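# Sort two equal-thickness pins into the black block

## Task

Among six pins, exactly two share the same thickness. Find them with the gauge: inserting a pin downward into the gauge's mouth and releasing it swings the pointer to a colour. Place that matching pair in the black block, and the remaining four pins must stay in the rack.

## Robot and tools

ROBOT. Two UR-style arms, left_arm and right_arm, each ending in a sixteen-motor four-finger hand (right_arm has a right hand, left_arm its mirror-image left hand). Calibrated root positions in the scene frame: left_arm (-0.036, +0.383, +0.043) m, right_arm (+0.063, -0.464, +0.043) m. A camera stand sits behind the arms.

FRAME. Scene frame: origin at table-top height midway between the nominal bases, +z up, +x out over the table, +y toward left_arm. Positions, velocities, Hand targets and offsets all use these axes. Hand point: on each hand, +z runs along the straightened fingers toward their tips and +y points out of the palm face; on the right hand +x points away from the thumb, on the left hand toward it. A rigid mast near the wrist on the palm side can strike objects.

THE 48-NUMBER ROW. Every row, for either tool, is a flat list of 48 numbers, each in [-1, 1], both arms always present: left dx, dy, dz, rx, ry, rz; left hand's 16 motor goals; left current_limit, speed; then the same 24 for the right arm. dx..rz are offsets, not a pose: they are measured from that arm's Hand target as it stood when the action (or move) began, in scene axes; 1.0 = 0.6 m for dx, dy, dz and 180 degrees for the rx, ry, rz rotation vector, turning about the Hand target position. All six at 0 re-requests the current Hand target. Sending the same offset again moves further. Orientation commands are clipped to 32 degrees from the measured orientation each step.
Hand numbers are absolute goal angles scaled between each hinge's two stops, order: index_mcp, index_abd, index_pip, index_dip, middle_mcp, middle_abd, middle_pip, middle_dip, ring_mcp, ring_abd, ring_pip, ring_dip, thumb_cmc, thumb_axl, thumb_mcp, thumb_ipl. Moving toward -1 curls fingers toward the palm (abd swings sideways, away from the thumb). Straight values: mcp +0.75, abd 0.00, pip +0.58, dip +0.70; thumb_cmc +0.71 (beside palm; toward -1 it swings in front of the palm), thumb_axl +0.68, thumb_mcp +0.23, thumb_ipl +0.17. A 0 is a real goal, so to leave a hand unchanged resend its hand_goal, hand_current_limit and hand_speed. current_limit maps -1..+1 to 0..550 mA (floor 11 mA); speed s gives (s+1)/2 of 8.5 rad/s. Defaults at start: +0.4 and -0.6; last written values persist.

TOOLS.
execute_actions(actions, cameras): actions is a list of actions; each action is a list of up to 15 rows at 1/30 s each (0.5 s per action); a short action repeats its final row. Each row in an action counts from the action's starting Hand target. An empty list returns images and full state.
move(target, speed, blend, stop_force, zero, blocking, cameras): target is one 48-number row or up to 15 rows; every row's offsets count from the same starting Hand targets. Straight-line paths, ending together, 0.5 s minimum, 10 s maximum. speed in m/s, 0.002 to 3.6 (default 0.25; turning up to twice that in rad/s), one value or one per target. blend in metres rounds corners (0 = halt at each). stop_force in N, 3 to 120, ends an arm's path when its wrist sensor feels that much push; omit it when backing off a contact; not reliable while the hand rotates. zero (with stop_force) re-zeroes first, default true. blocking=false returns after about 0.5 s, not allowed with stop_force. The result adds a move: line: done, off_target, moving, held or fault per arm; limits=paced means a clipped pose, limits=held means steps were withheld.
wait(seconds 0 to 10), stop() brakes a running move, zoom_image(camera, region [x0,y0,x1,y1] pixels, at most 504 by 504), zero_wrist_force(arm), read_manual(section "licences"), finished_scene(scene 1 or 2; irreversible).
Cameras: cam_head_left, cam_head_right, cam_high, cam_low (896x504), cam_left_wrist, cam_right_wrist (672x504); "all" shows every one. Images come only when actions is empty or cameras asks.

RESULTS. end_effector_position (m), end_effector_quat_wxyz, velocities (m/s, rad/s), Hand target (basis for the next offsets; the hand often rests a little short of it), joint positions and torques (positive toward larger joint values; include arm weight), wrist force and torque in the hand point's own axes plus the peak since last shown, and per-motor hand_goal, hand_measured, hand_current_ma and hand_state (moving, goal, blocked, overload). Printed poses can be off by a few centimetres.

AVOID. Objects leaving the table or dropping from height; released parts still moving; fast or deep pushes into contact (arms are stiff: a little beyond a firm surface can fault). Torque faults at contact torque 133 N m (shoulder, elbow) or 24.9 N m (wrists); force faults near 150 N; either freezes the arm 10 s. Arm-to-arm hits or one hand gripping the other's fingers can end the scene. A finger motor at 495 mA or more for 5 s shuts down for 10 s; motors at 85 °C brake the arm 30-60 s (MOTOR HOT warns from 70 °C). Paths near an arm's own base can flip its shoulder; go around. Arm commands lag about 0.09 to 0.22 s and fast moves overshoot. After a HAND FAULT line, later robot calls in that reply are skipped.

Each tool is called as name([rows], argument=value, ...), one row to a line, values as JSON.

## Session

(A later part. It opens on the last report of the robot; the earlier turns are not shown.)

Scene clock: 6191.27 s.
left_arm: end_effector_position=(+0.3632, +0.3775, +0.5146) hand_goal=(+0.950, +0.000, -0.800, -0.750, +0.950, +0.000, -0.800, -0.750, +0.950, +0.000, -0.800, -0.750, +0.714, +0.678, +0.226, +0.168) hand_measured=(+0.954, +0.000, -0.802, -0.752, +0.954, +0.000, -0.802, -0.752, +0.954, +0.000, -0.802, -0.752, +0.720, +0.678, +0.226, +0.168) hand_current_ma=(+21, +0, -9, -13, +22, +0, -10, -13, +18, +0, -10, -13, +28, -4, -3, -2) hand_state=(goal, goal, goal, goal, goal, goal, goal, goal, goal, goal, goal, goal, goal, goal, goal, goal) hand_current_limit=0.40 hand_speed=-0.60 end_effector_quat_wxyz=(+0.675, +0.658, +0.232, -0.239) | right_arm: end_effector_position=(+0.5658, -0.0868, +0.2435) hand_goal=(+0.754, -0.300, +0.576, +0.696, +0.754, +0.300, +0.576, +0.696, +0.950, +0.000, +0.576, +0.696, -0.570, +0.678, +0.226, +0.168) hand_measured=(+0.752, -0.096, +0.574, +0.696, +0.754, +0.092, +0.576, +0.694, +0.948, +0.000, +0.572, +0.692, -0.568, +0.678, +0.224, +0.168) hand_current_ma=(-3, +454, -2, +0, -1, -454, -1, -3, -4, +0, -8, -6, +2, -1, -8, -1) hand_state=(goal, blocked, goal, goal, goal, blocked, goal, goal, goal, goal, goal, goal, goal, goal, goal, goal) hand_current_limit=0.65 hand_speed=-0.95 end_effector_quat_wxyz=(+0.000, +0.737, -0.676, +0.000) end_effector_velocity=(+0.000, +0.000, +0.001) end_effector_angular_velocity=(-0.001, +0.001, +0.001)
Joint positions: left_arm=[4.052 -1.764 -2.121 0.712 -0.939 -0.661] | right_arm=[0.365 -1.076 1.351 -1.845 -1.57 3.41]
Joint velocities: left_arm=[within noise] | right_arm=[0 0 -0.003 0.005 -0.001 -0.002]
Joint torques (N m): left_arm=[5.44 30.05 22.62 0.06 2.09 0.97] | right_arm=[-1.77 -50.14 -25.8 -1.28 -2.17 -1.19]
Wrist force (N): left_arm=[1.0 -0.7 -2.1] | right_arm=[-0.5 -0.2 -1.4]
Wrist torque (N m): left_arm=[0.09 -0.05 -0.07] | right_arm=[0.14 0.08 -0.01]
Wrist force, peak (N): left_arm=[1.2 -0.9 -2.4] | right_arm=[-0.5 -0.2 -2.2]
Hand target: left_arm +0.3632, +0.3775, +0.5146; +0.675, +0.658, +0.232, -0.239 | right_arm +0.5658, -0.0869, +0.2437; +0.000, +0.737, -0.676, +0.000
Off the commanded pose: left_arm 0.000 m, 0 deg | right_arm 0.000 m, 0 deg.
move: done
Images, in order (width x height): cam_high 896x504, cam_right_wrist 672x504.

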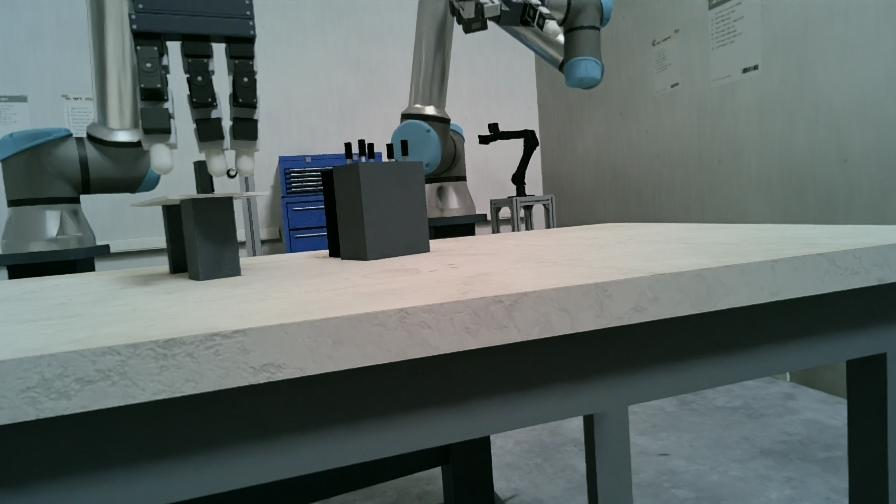

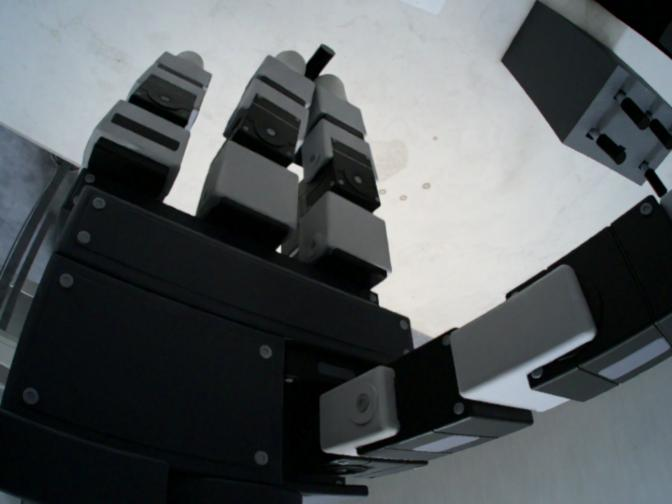

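move([
  [0,0,0,0,0,0, 0.95,0,-0.8,-0.75,0.95,0,-0.8,-0.75,0.95,0,-0.8,-0.75,0.714,0.678,0.226,0.168,0.4,-0.6, 0,0,0.18,0,0,0, 0.754,-0.3,0.576,0.696,0.754,0.3,0.576,0.696,0.95,0,0.576,0.696,-0.571,0.678,0.226,0.168,0.65,-0.95],
  [0,0,0,0,0,0, 0.95,0,-0.8,-0.75,0.95,0,-0.8,-0.75,0.95,0,-0.8,-0.75,0.714,0.678,0.226,0.168,0.4,-0.6, 0.105,-0.2097,0.2938,0,0,-0.3333, 0.754,-0.3,0.576,0.696,0.754,0.3,0.576,0.696,0.95,0,0.576,0.696,-0.571,0.678,0.226,0.168,0.65,-0.95],
], speed=[0.12,0.2], blend=[0.03,0])

move(target=[0,0,0,0,0,0, 0.95,0,-0.8,-0.75,0.95,0,-0.8,-0.75,0.95,0,-0.8,-0.75,0.714,0.678,0.226,0.168,0.4,-0.6, 0,0,0,0.4096,0.2868,0, 0.754,-0.3,0.576,0.696,0.754,0.3,0.576,0.696,0.95,0,0.576,0.696,-0.571,0.678,0.226,0.168,0.65,-0.95], speed=0.2, cameras=["cam_high","cam_right_wrist","cam_low","cam_head_left"])

Scene clock: 6219.87 s.
left_arm: end_effector_position=(+0.3632, +0.3775, +0.5146) hand_goal=(+0.950, +0.000, -0.800, -0.750, +0.950, +0.000, -0.800, -0.750, +0.950, +0.000, -0.800, -0.750, +0.714, +0.678, +0.226, +0.168) hand_measured=(+0.954, +0.000, -0.802, -0.752, +0.954, +0.000, -0.802, -0.752, +0.954, +0.000, -0.802, -0.752, +0.720, +0.678, +0.226, +0.168) hand_current_ma=(+21, +0, -9, -13, +22, +0, -10, -13, +18, +0, -10, -13, +28, -4, -3, -2) hand_state=(goal, goal, goal, goal, goal, goal, goal, goal, goal, goal, goal, goal, goal, goal, goal, goal) hand_current_limit=0.40 hand_speed=-0.60 end_effector_quat_wxyz=(+0.675, +0.658, +0.232, -0.239) | right_arm: end_effector_position=(+0.6288, -0.2126, +0.4199) hand_goal=(+0.754, -0.300, +0.576, +0.696, +0.754, +0.300, +0.576, +0.696, +0.950, +0.000, +0.576, +0.696, -0.570, +0.678, +0.226, +0.168) hand_measured=(+0.752, -0.096, +0.574, +0.696, +0.754, +0.092, +0.576, +0.694, +0.948, +0.000, +0.572, +0.692, -0.568, +0.678, +0.224, +0.168) hand_current_ma=(-3, +454, -2, +0, -1, -454, -1, -3, -4, +0, -8, -6, +2, -1, -8, -1) hand_state=(goal, blocked, goal, goal, goal, blocked, goal, goal, goal, goal, goal, goal, goal, goal, goal, goal) hand_current_limit=0.65 hand_speed=-0.95 end_effector_quat_wxyz=(+0.000, -0.301, +0.954, +0.000) end_effector_velocity=(+0.000, -0.001, +0.000) end_effector_angular_velocity=(+0.000, +0.002, -0.006)
Joint positions: left_arm=[4.052 -1.764 -2.121 0.712 -0.939 -0.661] | right_arm=[0.067 -1.297 1.208 -1.482 -1.57 4.159]
Joint velocities: left_arm=[within noise] | right_arm=[-0.001 0 0 0.002 0 0.005]
Joint torques (N m): left_arm=[5.54 28.84 22.85 0.07 2.13 1.05] | right_arm=[-9.66 -41.53 -15.11 -1.45 -2.4 1.39]
Wrist force (N): left_arm=[1.1 -1.1 -2.0] | right_arm=[-0.3 -0.3 -1.5]
Wrist torque (N m): left_arm=[0.03 -0.08 -0.05] | right_arm=[0.10 0.09 -0.15]
Wrist force, peak (N): left_arm=[1.1 -0.9 -2.5] | right_arm=[-0.5 -0.6 -2.1]
Hand target: left_arm +0.3632, +0.3775, +0.5146; +0.675, +0.658, +0.232, -0.239 | right_arm +0.6288, -0.2127, +0.4200; +0.000, -0.301, +0.954, +0.000
Off the commanded pose: left_arm 0.000 m, 0 deg | right_arm 0.000 m, 0 deg.
move: done

Scene clock: 6224.60 s.
left_arm: end_effector_position=(+0.3632, +0.3775, +0.5146) hand_goal=(+0.950, +0.000, -0.800, -0.750, +0.950, +0.000, -0.800, -0.750, +0.950, +0.000, -0.800, -0.750, +0.714, +0.678, +0.226, +0.168) hand_measured=(+0.954, +0.000, -0.802, -0.752, +0.954, +0.000, -0.802, -0.752, +0.954, +0.000, -0.802, -0.752, +0.720, +0.678, +0.226, +0.168) hand_current_ma=(+21, +0, -9, -13, +22, +0, -10, -13, +18, +0, -10, -13, +28, -4, -3, -2) hand_state=(goal, goal, goal, goal, goal, goal, goal, goal, goal, goal, goal, goal, goal, goal, goal, goal) hand_current_limit=0.40 hand_speed=-0.60 end_effector_quat_wxyz=(+0.675, +0.658, +0.232, -0.239) | right_arm: end_effector_position=(+0.6288, -0.2127, +0.4200) hand_goal=(+0.754, -0.300, +0.576, +0.696, +0.754, +0.300, +0.576, +0.696, +0.950, +0.000, +0.576, +0.696, -0.570, +0.678, +0.226, +0.168) hand_measured=(+0.762, -0.096, +0.576, +0.696, +0.762, +0.092, +0.576, +0.694, +0.956, +0.000, +0.576, +0.694, -0.568, +0.678, +0.224, +0.168) hand_current_ma=(+22, +454, +1, +0, +21, -454, +0, -3, +16, +0, +0, -5, +2, -1, -6, -1) hand_state=(goal, blocked, goal, goal, goal, blocked, goal, goal, goal, goal, goal, goal, goal, goal, goal, goal) hand_current_limit=0.65 hand_speed=-0.95 end_effector_quat_wxyz=(-0.213, -0.212, +0.674, +0.675)
Joint positions: left_arm=[4.052 -1.764 -2.121 0.712 -0.939 -0.661] | right_arm=[-0.114 -0.835 1.056 -0.22 -0.734 3.141]
Joint torques (N m): left_arm=[5.63 29.27 21.87 -0.14 2.16 1.1] | right_arm=[11.16 -37.19 -22.46 2.58 -2.42 -1.11]
Wrist force (N): left_arm=[1.1 -0.6 -2.2] | right_arm=[-1.4 -0.5 -1.2]
Wrist torque (N m): left_arm=[0.10 -0.08 -0.06] | right_arm=[0.00 0.21 -0.12]
Wrist force, peak (N): left_arm=[1.2 -0.7 -2.6] | right_arm=[-1.2 -0.3 -1.8]
Hand target: left_arm +0.3632, +0.3775, +0.5146; +0.675, +0.658, +0.232, -0.239 | right_arm +0.6288, -0.2127, +0.4200; -0.213, -0.212, +0.674, +0.675
Off the commanded pose: left_arm 0.000 m, 0 deg | right_arm 0.000 m, 0 deg.
move: done
Images, in order (width x height): cam_head_left 896x504, cam_high 896x504, cam_low 896x504, cam_right_wrist 672x504.

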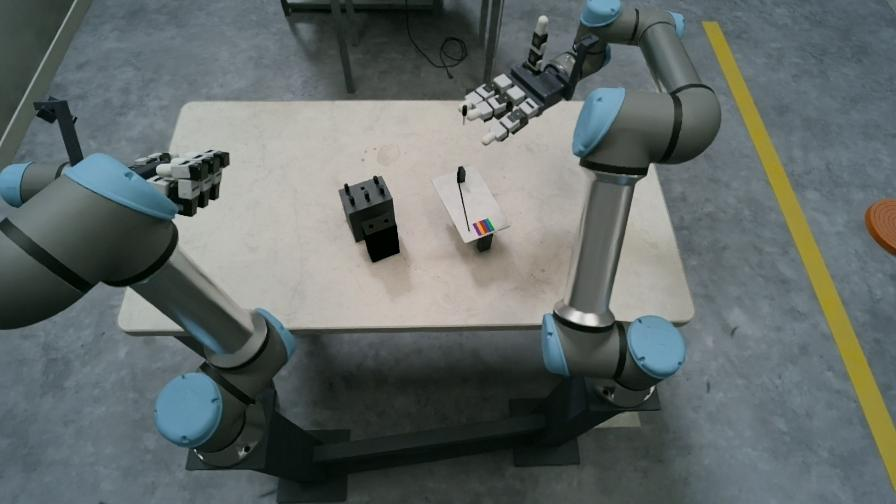

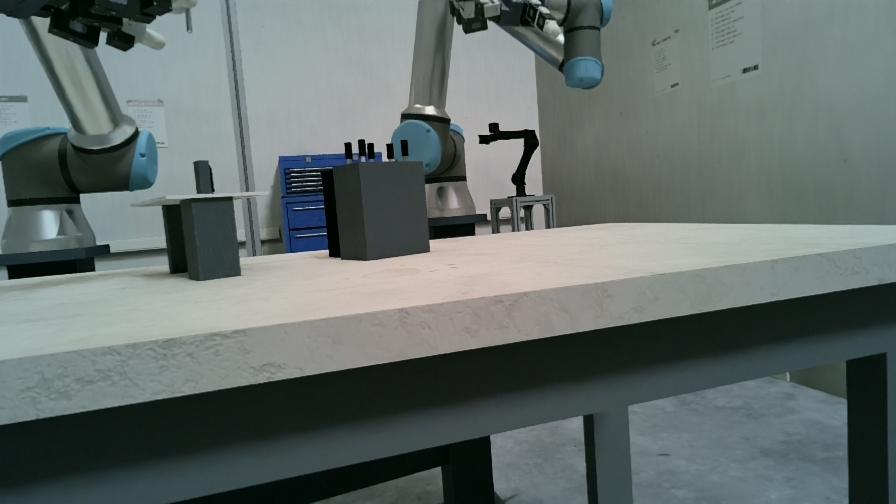

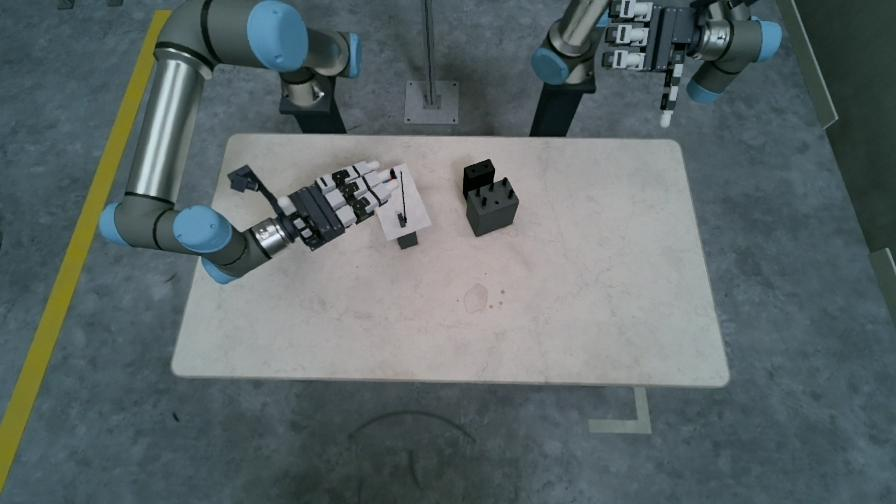

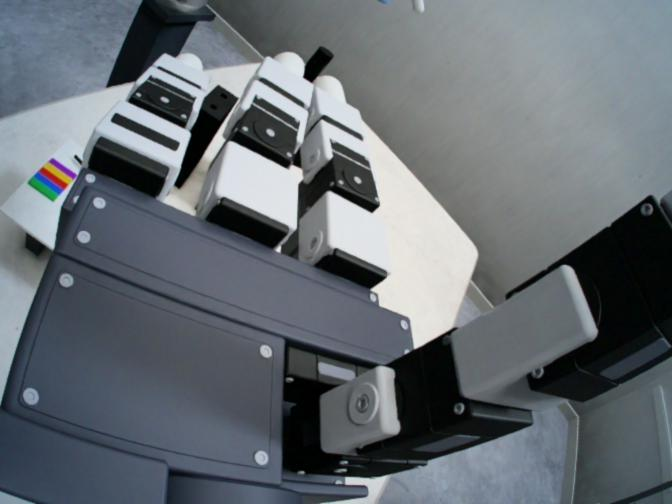

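move(target=[0,0,0,0,0,0, 0.95,0,-0.8,-0.75,0.95,0,-0.8,-0.75,0.95,0,-0.8,-0.75,0.714,0.678,0.226,0.168,0.4,-0.6, 0,0,0,0,0,0, 0.754,-0.3,0.576,0.696,0.754,0.3,0.576,0.696,0.95,0,-0.8,-0.75,-0.571,0.678,0.226,0.168,0.65,-0.95], speed=0.2)

move(target=[0,0,0,0,0,0, 0.95,0,-0.8,-0.75,0.95,0,-0.8,-0.75,0.95,0,-0.8,-0.75,0.714,0.678,0.226,0.168,0.4,-0.6, 0,0,-0.1833,0,0,0, 0.754,-0.3,0.576,0.696,0.754,0.3,0.576,0.696,0.95,0,-0.8,-0.75,-0.571,0.678,0.226,0.168,0.65,-0.95], speed=0.12, cameras=["all"])

zoom_image(camera="cam_high", region=[140, 100, 260, 200])

zoom_image(camera="cam_left_wrist", region=[150, 80, 270, 180])

zoom_image(camera="cam_low", region=[360, 150, 440, 250])

zoom_image(camera="cam_head_left", region=[410, 100, 530, 240])

Scene clock: 6253.77 s.
left_arm: end_effector_position=(+0.3632, +0.3775, +0.5146) hand_goal=(+0.950, +0.000, -0.800, -0.750, +0.950, +0.000, -0.800, -0.750, +0.950, +0.000, -0.800, -0.750, +0.714, +0.678, +0.226, +0.168) hand_measured=(+0.954, +0.000, -0.802, -0.752, +0.954, +0.000, -0.802, -0.752, +0.954, +0.000, -0.802, -0.752, +0.720, +0.678, +0.226, +0.168) hand_current_ma=(+21, +0, -9, -13, +22, +0, -10, -13, +18, +0, -10, -13, +28, -4, -3, -2) hand_state=(goal, goal, goal, goal, goal, goal, goal, goal, goal, goal, goal, goal, goal, goal, goal, goal) hand_current_limit=0.40 hand_speed=-0.60 end_effector_quat_wxyz=(+0.675, +0.658, +0.232, -0.239) | right_arm: end_effector_position=(+0.6288, -0.2127, +0.4200) hand_goal=(+0.754, -0.300, +0.576, +0.696, +0.754, +0.300, +0.576, +0.696, +0.950, +0.000, -0.800, -0.750, -0.570, +0.678, +0.226, +0.168) hand_measured=(+0.762, -0.096, +0.576, +0.696, +0.762, +0.092, +0.576, +0.694, +0.956, +0.000, -0.290, -0.166, -0.568, +0.678, +0.224, +0.168) hand_current_ma=(+22, +454, +1, +0, +21, -454, +0, -3, +17, +0, +18, +12, +2, -1, -6, -1) hand_state=(goal, blocked, goal, goal, goal, blocked, goal, goal, goal, goal, moving, moving, goal, goal, goal, goal) hand_current_limit=0.65 hand_speed=-0.95 end_effector_quat_wxyz=(-0.213, -0.212, +0.674, +0.675)
Joint positions: left_arm=[4.052 -1.764 -2.121 0.712 -0.939 -0.661] | right_arm=[-0.114 -0.835 1.056 -0.22 -0.734 3.141]
Joint torques (N m): left_arm=[5.74 30.14 23.06 0.11 2.26 1.25] | right_arm=[11.58 -37.97 -23.04 2.57 -2.5 -1.35]
Wrist force (N): left_arm=[0.9 -0.5 -1.9] | right_arm=[-1.4 -0.2 -1.0]
Wrist torque (N m): left_arm=[0.10 -0.04 -0.08] | right_arm=[0.02 0.21 -0.10]
Wrist force, peak (N): left_arm=[1.4 -0.7 -2.3] | right_arm=[-1.7 -0.6 -1.1]
Hand target: left_arm +0.3632, +0.3775, +0.5146; +0.675, +0.658, +0.232, -0.239 | right_arm +0.6288, -0.2127, +0.4200; -0.213, -0.212, +0.674, +0.675
Off the commanded pose: left_arm 0.000 m, 0 deg | right_arm 0.000 m, 0 deg.
move: moving (right_arm; no rest 5 s after the path's end)

Scene clock: 6257.23 s.
left_arm: end_effector_position=(+0.3632, +0.3775, +0.5146) hand_goal=(+0.950, +0.000, -0.800, -0.750, +0.950, +0.000, -0.800, -0.750, +0.950, +0.000, -0.800, -0.750, +0.714, +0.678, +0.226, +0.168) hand_measured=(+0.954, +0.000, -0.802, -0.752, +0.954, +0.000, -0.802, -0.752, +0.954, +0.000, -0.802, -0.752, +0.720, +0.678, +0.226, +0.168) hand_current_ma=(+21, +0, -9, -13, +22, +0, -10, -13, +18, +0, -10, -13, +28, -4, -3, -2) hand_state=(goal, goal, goal, goal, goal, goal, goal, goal, goal, goal, goal, goal, goal, goal, goal, goal) hand_current_limit=0.40 hand_speed=-0.60 end_effector_quat_wxyz=(+0.675, +0.658, +0.232, -0.239) | right_arm: end_effector_position=(+0.6288, -0.2127, +0.3100) hand_goal=(+0.754, -0.300, +0.576, +0.696, +0.754, +0.300, +0.576, +0.696, +0.950, +0.000, -0.800, -0.750, -0.570, +0.678, +0.226, +0.168) hand_measured=(+0.762, -0.096, +0.576, +0.696, +0.762, +0.092, +0.576, +0.694, +0.956, +0.000, -0.796, -0.748, -0.568, +0.678, +0.224, +0.168) hand_current_ma=(+23, +454, +1, +0, +22, -454, +1, -3, +17, +0, +6, +5, +2, -1, -6, -1) hand_state=(goal, blocked, goal, goal, goal, blocked, goal, goal, goal, goal, goal, goal, goal, goal, goal, goal) hand_current_limit=0.65 hand_speed=-0.95 end_effector_quat_wxyz=(-0.213, -0.212, +0.674, +0.675)
Joint positions: left_arm=[4.052 -1.764 -2.121 0.712 -0.939 -0.661] | right_arm=[-0.114 -0.741 1.183 -0.441 -0.734 3.141]
Joint torques (N m): left_arm=[5.86 29.11 22.98 0.06 2.16 1.25] | right_arm=[-10.25 -40.15 -9.81 -0.03 2.59 1.21]
Wrist force (N): left_arm=[0.9 -0.7 -2.2] | right_arm=[-1.4 -0.6 -0.9]
Wrist torque (N m): left_arm=[0.09 -0.05 -0.07] | right_arm=[-0.07 0.23 -0.21]
Wrist force, peak (N): left_arm=[1.2 -0.7 -2.5] | right_arm=[-1.8 -0.5 -1.7]
Hand target: left_arm +0.3632, +0.3775, +0.5146; +0.675, +0.658, +0.232, -0.239 | right_arm +0.6288, -0.2127, +0.3100; -0.213, -0.212, +0.674, +0.675
Off the commanded pose: left_arm 0.000 m, 0 deg | right_arm 0.000 m, 0 deg.
move: done

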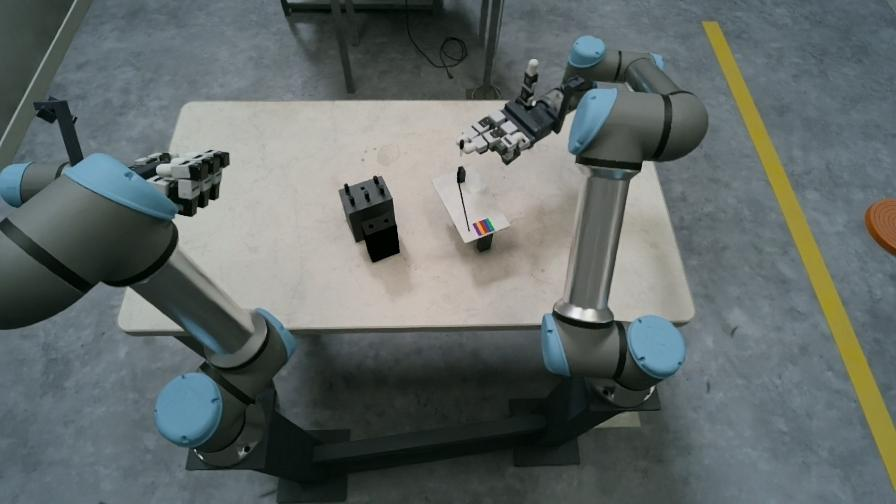

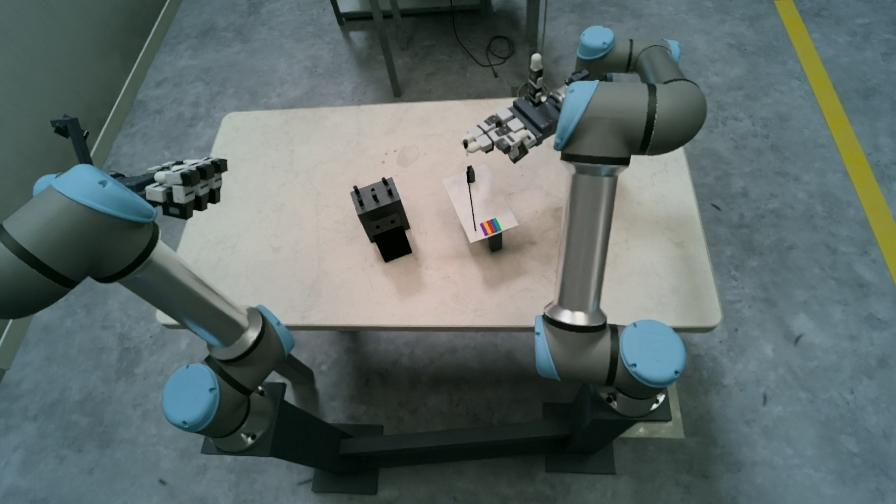

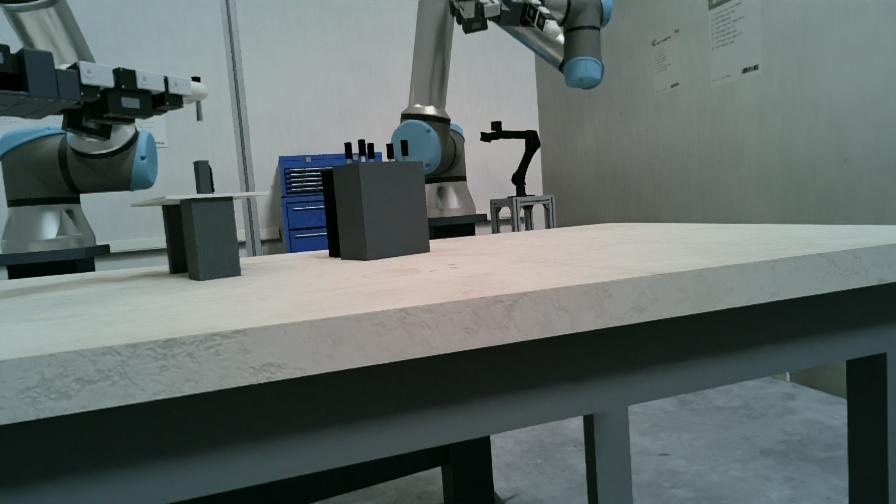

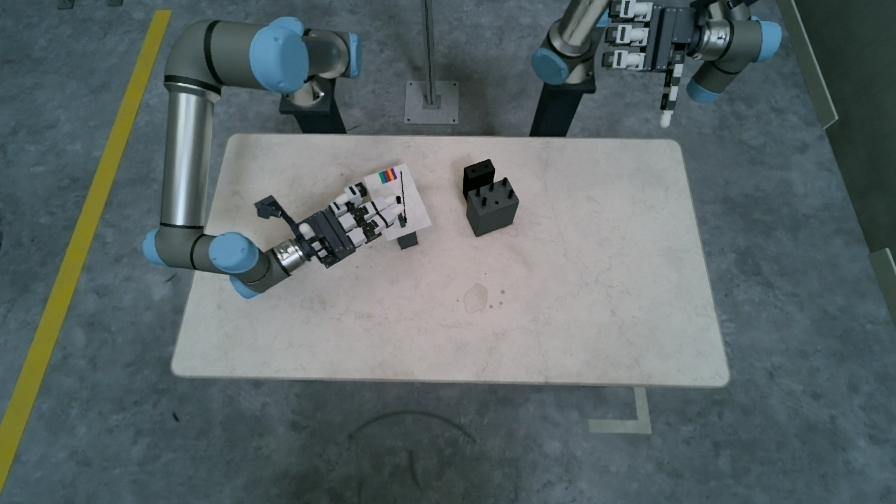

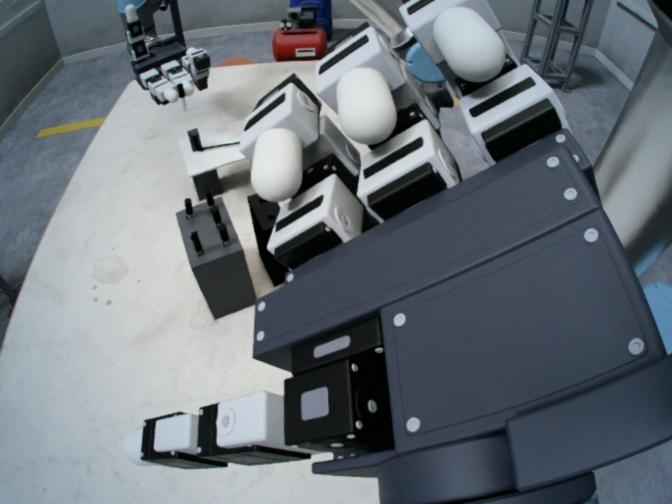

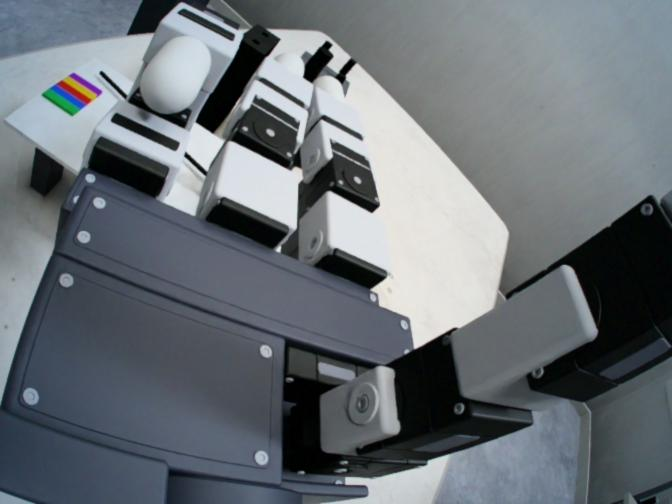

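Scaled by 4.200.

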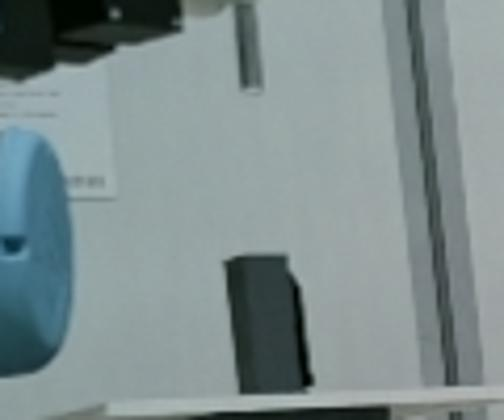

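Scaled by 4.200 from the camera's 672x504 image, which has a finer 960x720 frame.

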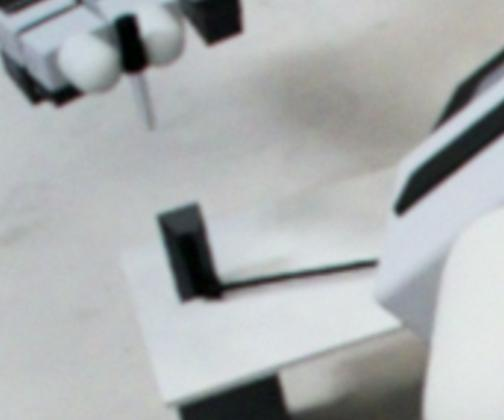

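Scaled by 5.040.

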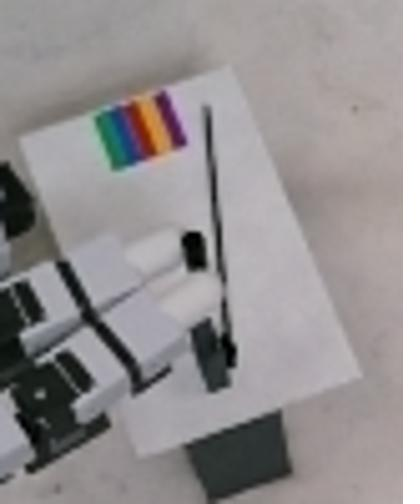

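Scaled by 3.600.

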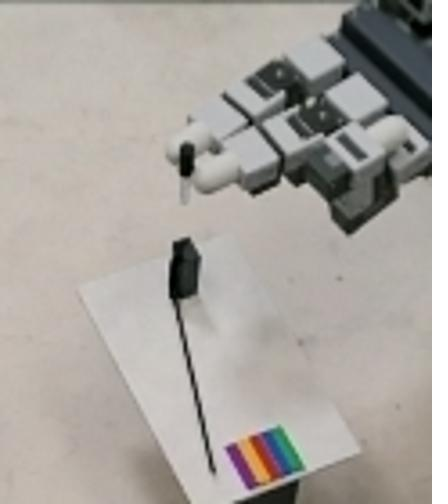

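move(target=[0,0,0,0,0,0, 0.95,0,-0.8,-0.75,0.95,0,-0.8,-0.75,0.95,0,-0.8,-0.75,0.714,0.678,0.226,0.168,0.4,-0.6, 0,0,-0.0667,0,0,0, 0.754,-0.3,0.576,0.696,0.754,0.3,0.576,0.696,0.95,0,-0.8,-0.75,-0.571,0.678,0.226,0.168,0.65,-0.95], speed=0.08, cameras=["all"])

zoom_image(camera="cam_high", region=[170, 100, 230, 200])

zoom_image(camera="cam_left_wrist", region=[160, 90, 230, 160])

zoom_image(camera="cam_head_left", region=[430, 120, 500, 210])

zoom_image(camera="cam_head_right", region=[430, 120, 500, 210])

zoom_image(camera="cam_low", region=[370, 180, 430, 240])

Scene clock: 6271.03 s.
left_arm: end_effector_position=(+0.3632, +0.3775, +0.5146) hand_goal=(+0.950, +0.000, -0.800, -0.750, +0.950, +0.000, -0.800, -0.750, +0.950, +0.000, -0.800, -0.750, +0.714, +0.678, +0.226, +0.168) hand_measured=(+0.954, +0.000, -0.802, -0.752, +0.954, +0.000, -0.802, -0.752, +0.954, +0.000, -0.802, -0.752, +0.720, +0.678, +0.226, +0.168) hand_current_ma=(+21, +0, -9, -13, +22, +0, -10, -13, +18, +0, -10, -13, +28, -4, -3, -2) hand_state=(goal, goal, goal, goal, goal, goal, goal, goal, goal, goal, goal, goal, goal, goal, goal, goal) hand_current_limit=0.40 hand_speed=-0.60 end_effector_quat_wxyz=(+0.675, +0.658, +0.232, -0.239) | right_arm: end_effector_position=(+0.6288, -0.2127, +0.2702) hand_goal=(+0.754, -0.300, +0.576, +0.696, +0.754, +0.300, +0.576, +0.696, +0.950, +0.000, -0.800, -0.750, -0.570, +0.678, +0.226, +0.168) hand_measured=(+0.762, -0.096, +0.576, +0.696, +0.762, +0.092, +0.576, +0.694, +0.956, +0.000, -0.796, -0.748, -0.568, +0.678, +0.224, +0.168) hand_current_ma=(+23, +454, +1, +0, +22, -454, +1, -3, +17, +0, +6, +5, +2, -1, -6, -1) hand_state=(goal, blocked, goal, goal, goal, blocked, goal, goal, goal, goal, goal, goal, goal, goal, goal, goal) hand_current_limit=0.65 hand_speed=-0.95 end_effector_quat_wxyz=(-0.213, -0.212, +0.674, +0.675)
Joint positions: left_arm=[4.052 -1.764 -2.121 0.712 -0.939 -0.661] | right_arm=[-0.114 -0.695 1.209 -0.513 -0.734 3.141]
Joint torques (N m): left_arm=[5.9 29.58 22.8 -0.09 2.24 1.2] | right_arm=[1.49 -39.43 -7.93 -0.05 -0.31 1.14]
Wrist force (N): left_arm=[1.2 -0.7 -2.6] | right_arm=[-1.6 -0.4 -1.2]
Wrist torque (N m): left_arm=[0.13 -0.09 -0.05] | right_arm=[-0.02 0.28 -0.24]
Wrist force, peak (N): left_arm=[1.2 -0.7 -2.6] | right_arm=[-1.9 -0.9 -1.3]
Hand target: left_arm +0.3632, +0.3775, +0.5146; +0.675, +0.658, +0.232, -0.239 | right_arm +0.6288, -0.2127, +0.2700; -0.213, -0.212, +0.674, +0.675
Off the commanded pose: left_arm 0.000 m, 0 deg | right_arm 0.000 m, 0 deg.
move: done

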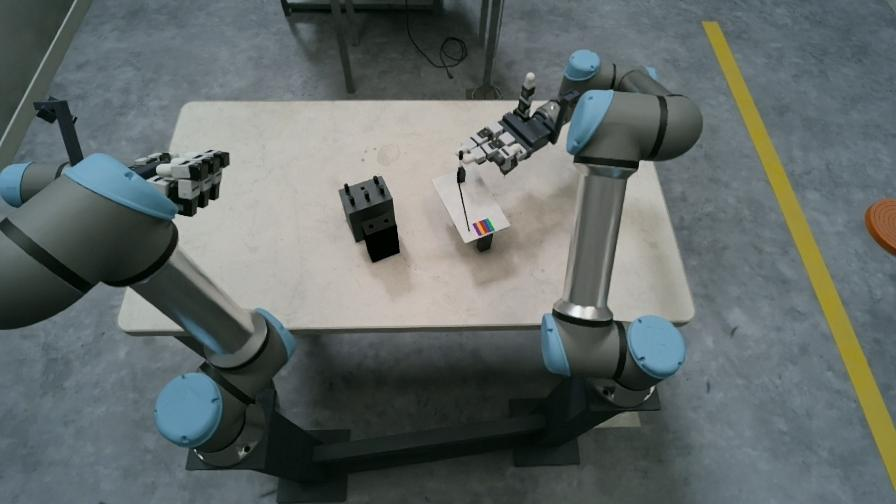

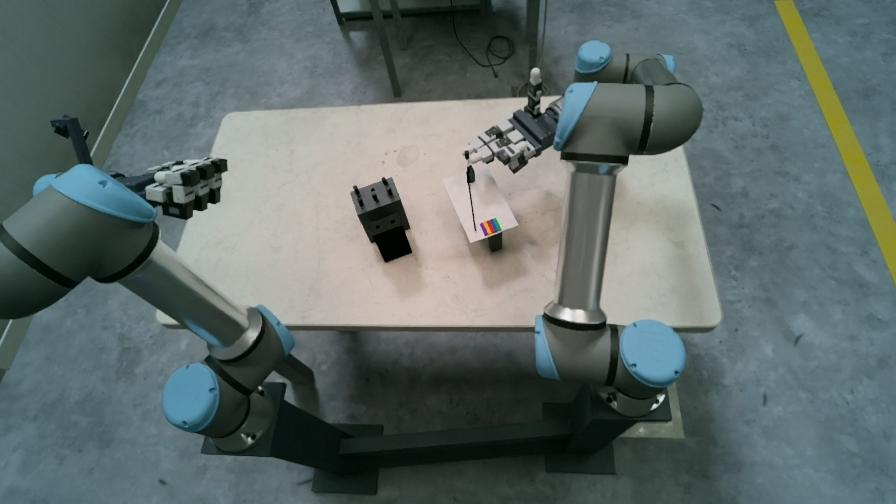

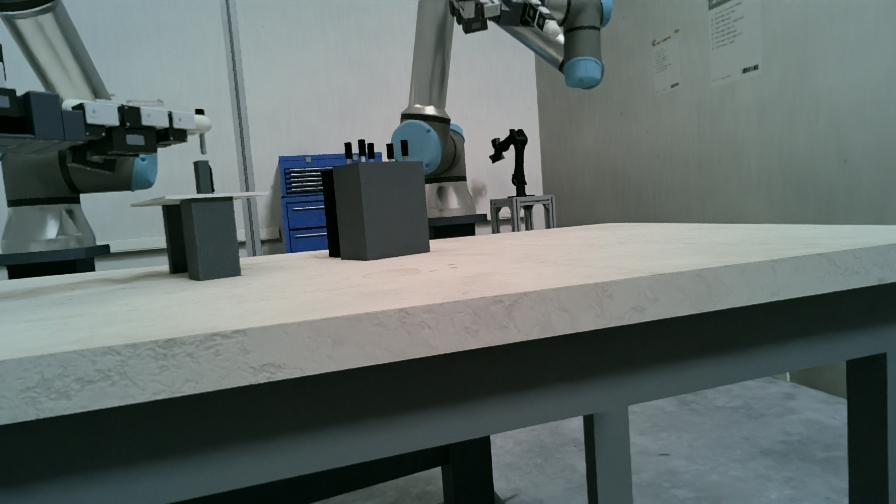

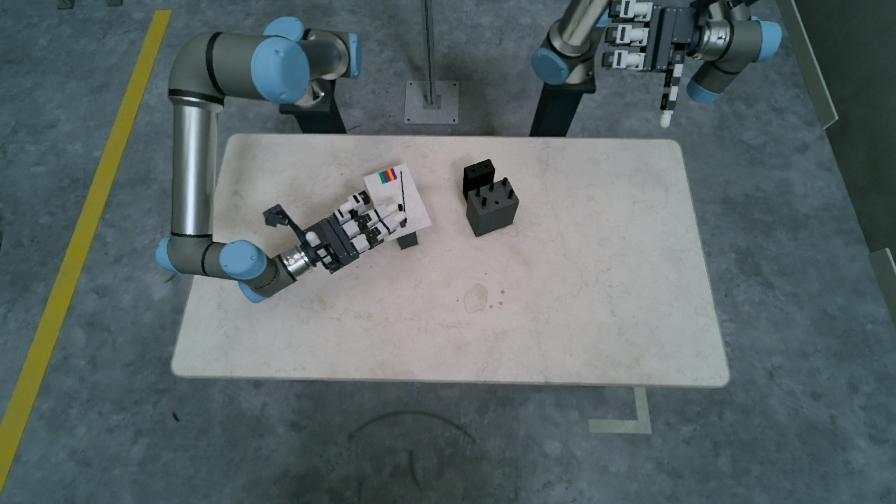

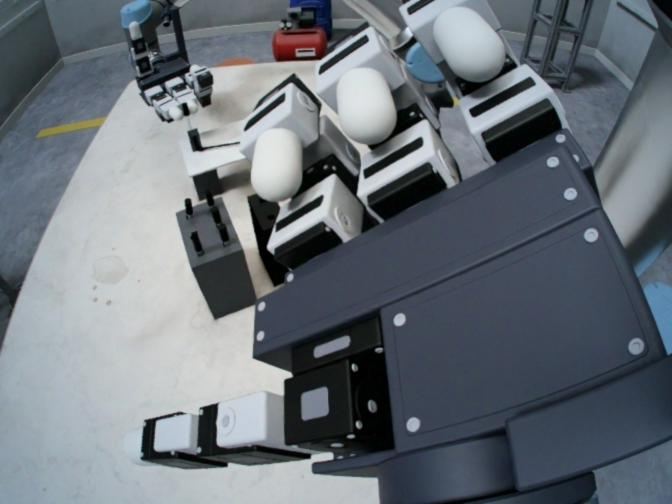

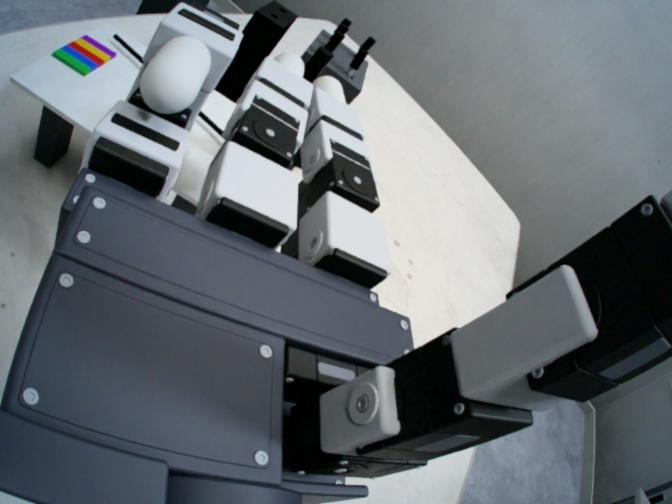

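Scaled by 5.040.

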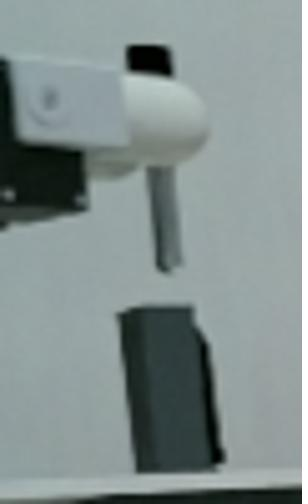

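Scaled by 7.200 from the camera's 672x504 image, which has a finer 960x720 frame.

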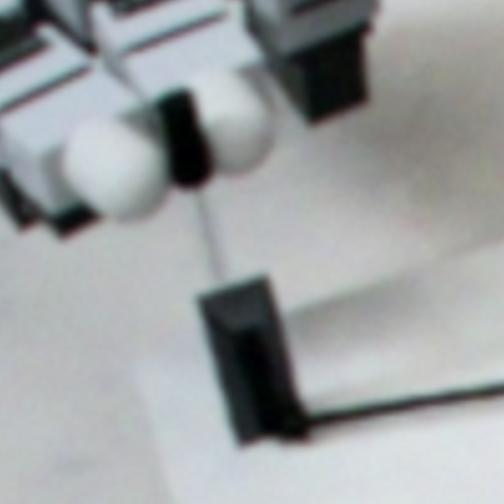

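Scaled by 5.600.

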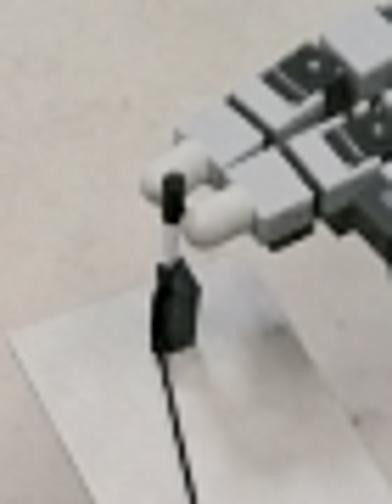

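Scaled by 5.600.

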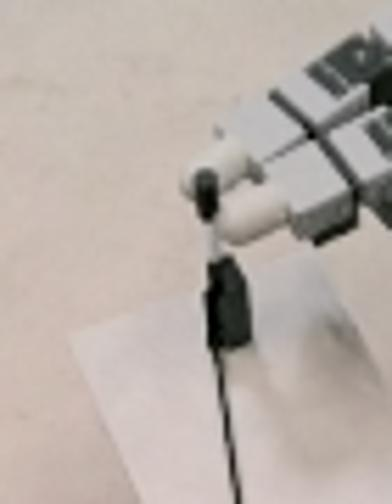

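Scaled by 8.400.

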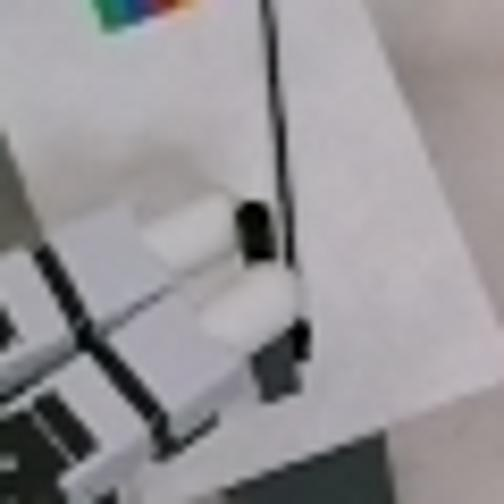

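zoom_image(camera="cam_left_wrist", region=[178, 112, 212, 156])

zoom_image(camera="cam_head_left", region=[450, 148, 475, 188])

zoom_image(camera="cam_head_right", region=[460, 148, 485, 188])

zoom_image(camera="cam_high", region=[185, 130, 225, 200])

Scaled by 11.455 from the camera's 672x504 image, which has a finer 960x720 frame.

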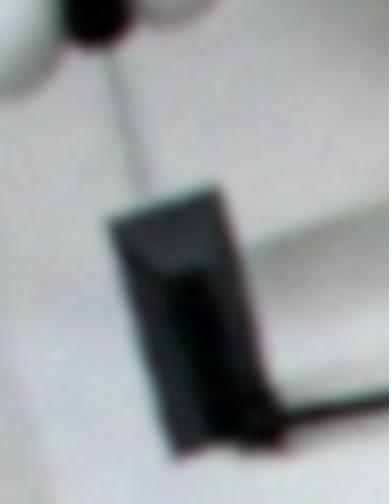

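Scaled by 12.600.

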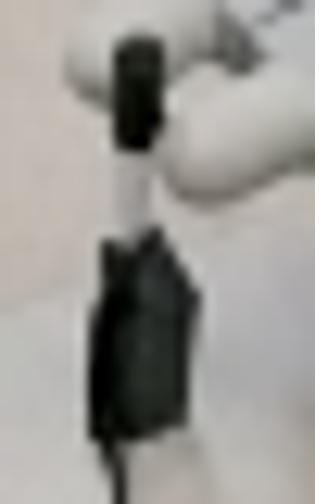

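Scaled by 12.600.

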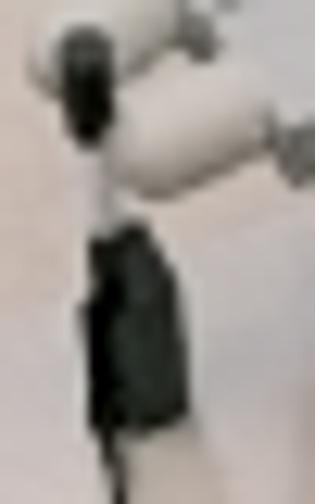

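Scaled by 7.200.

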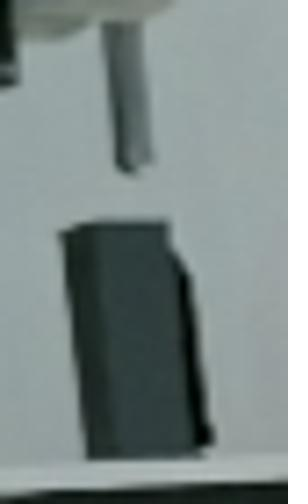

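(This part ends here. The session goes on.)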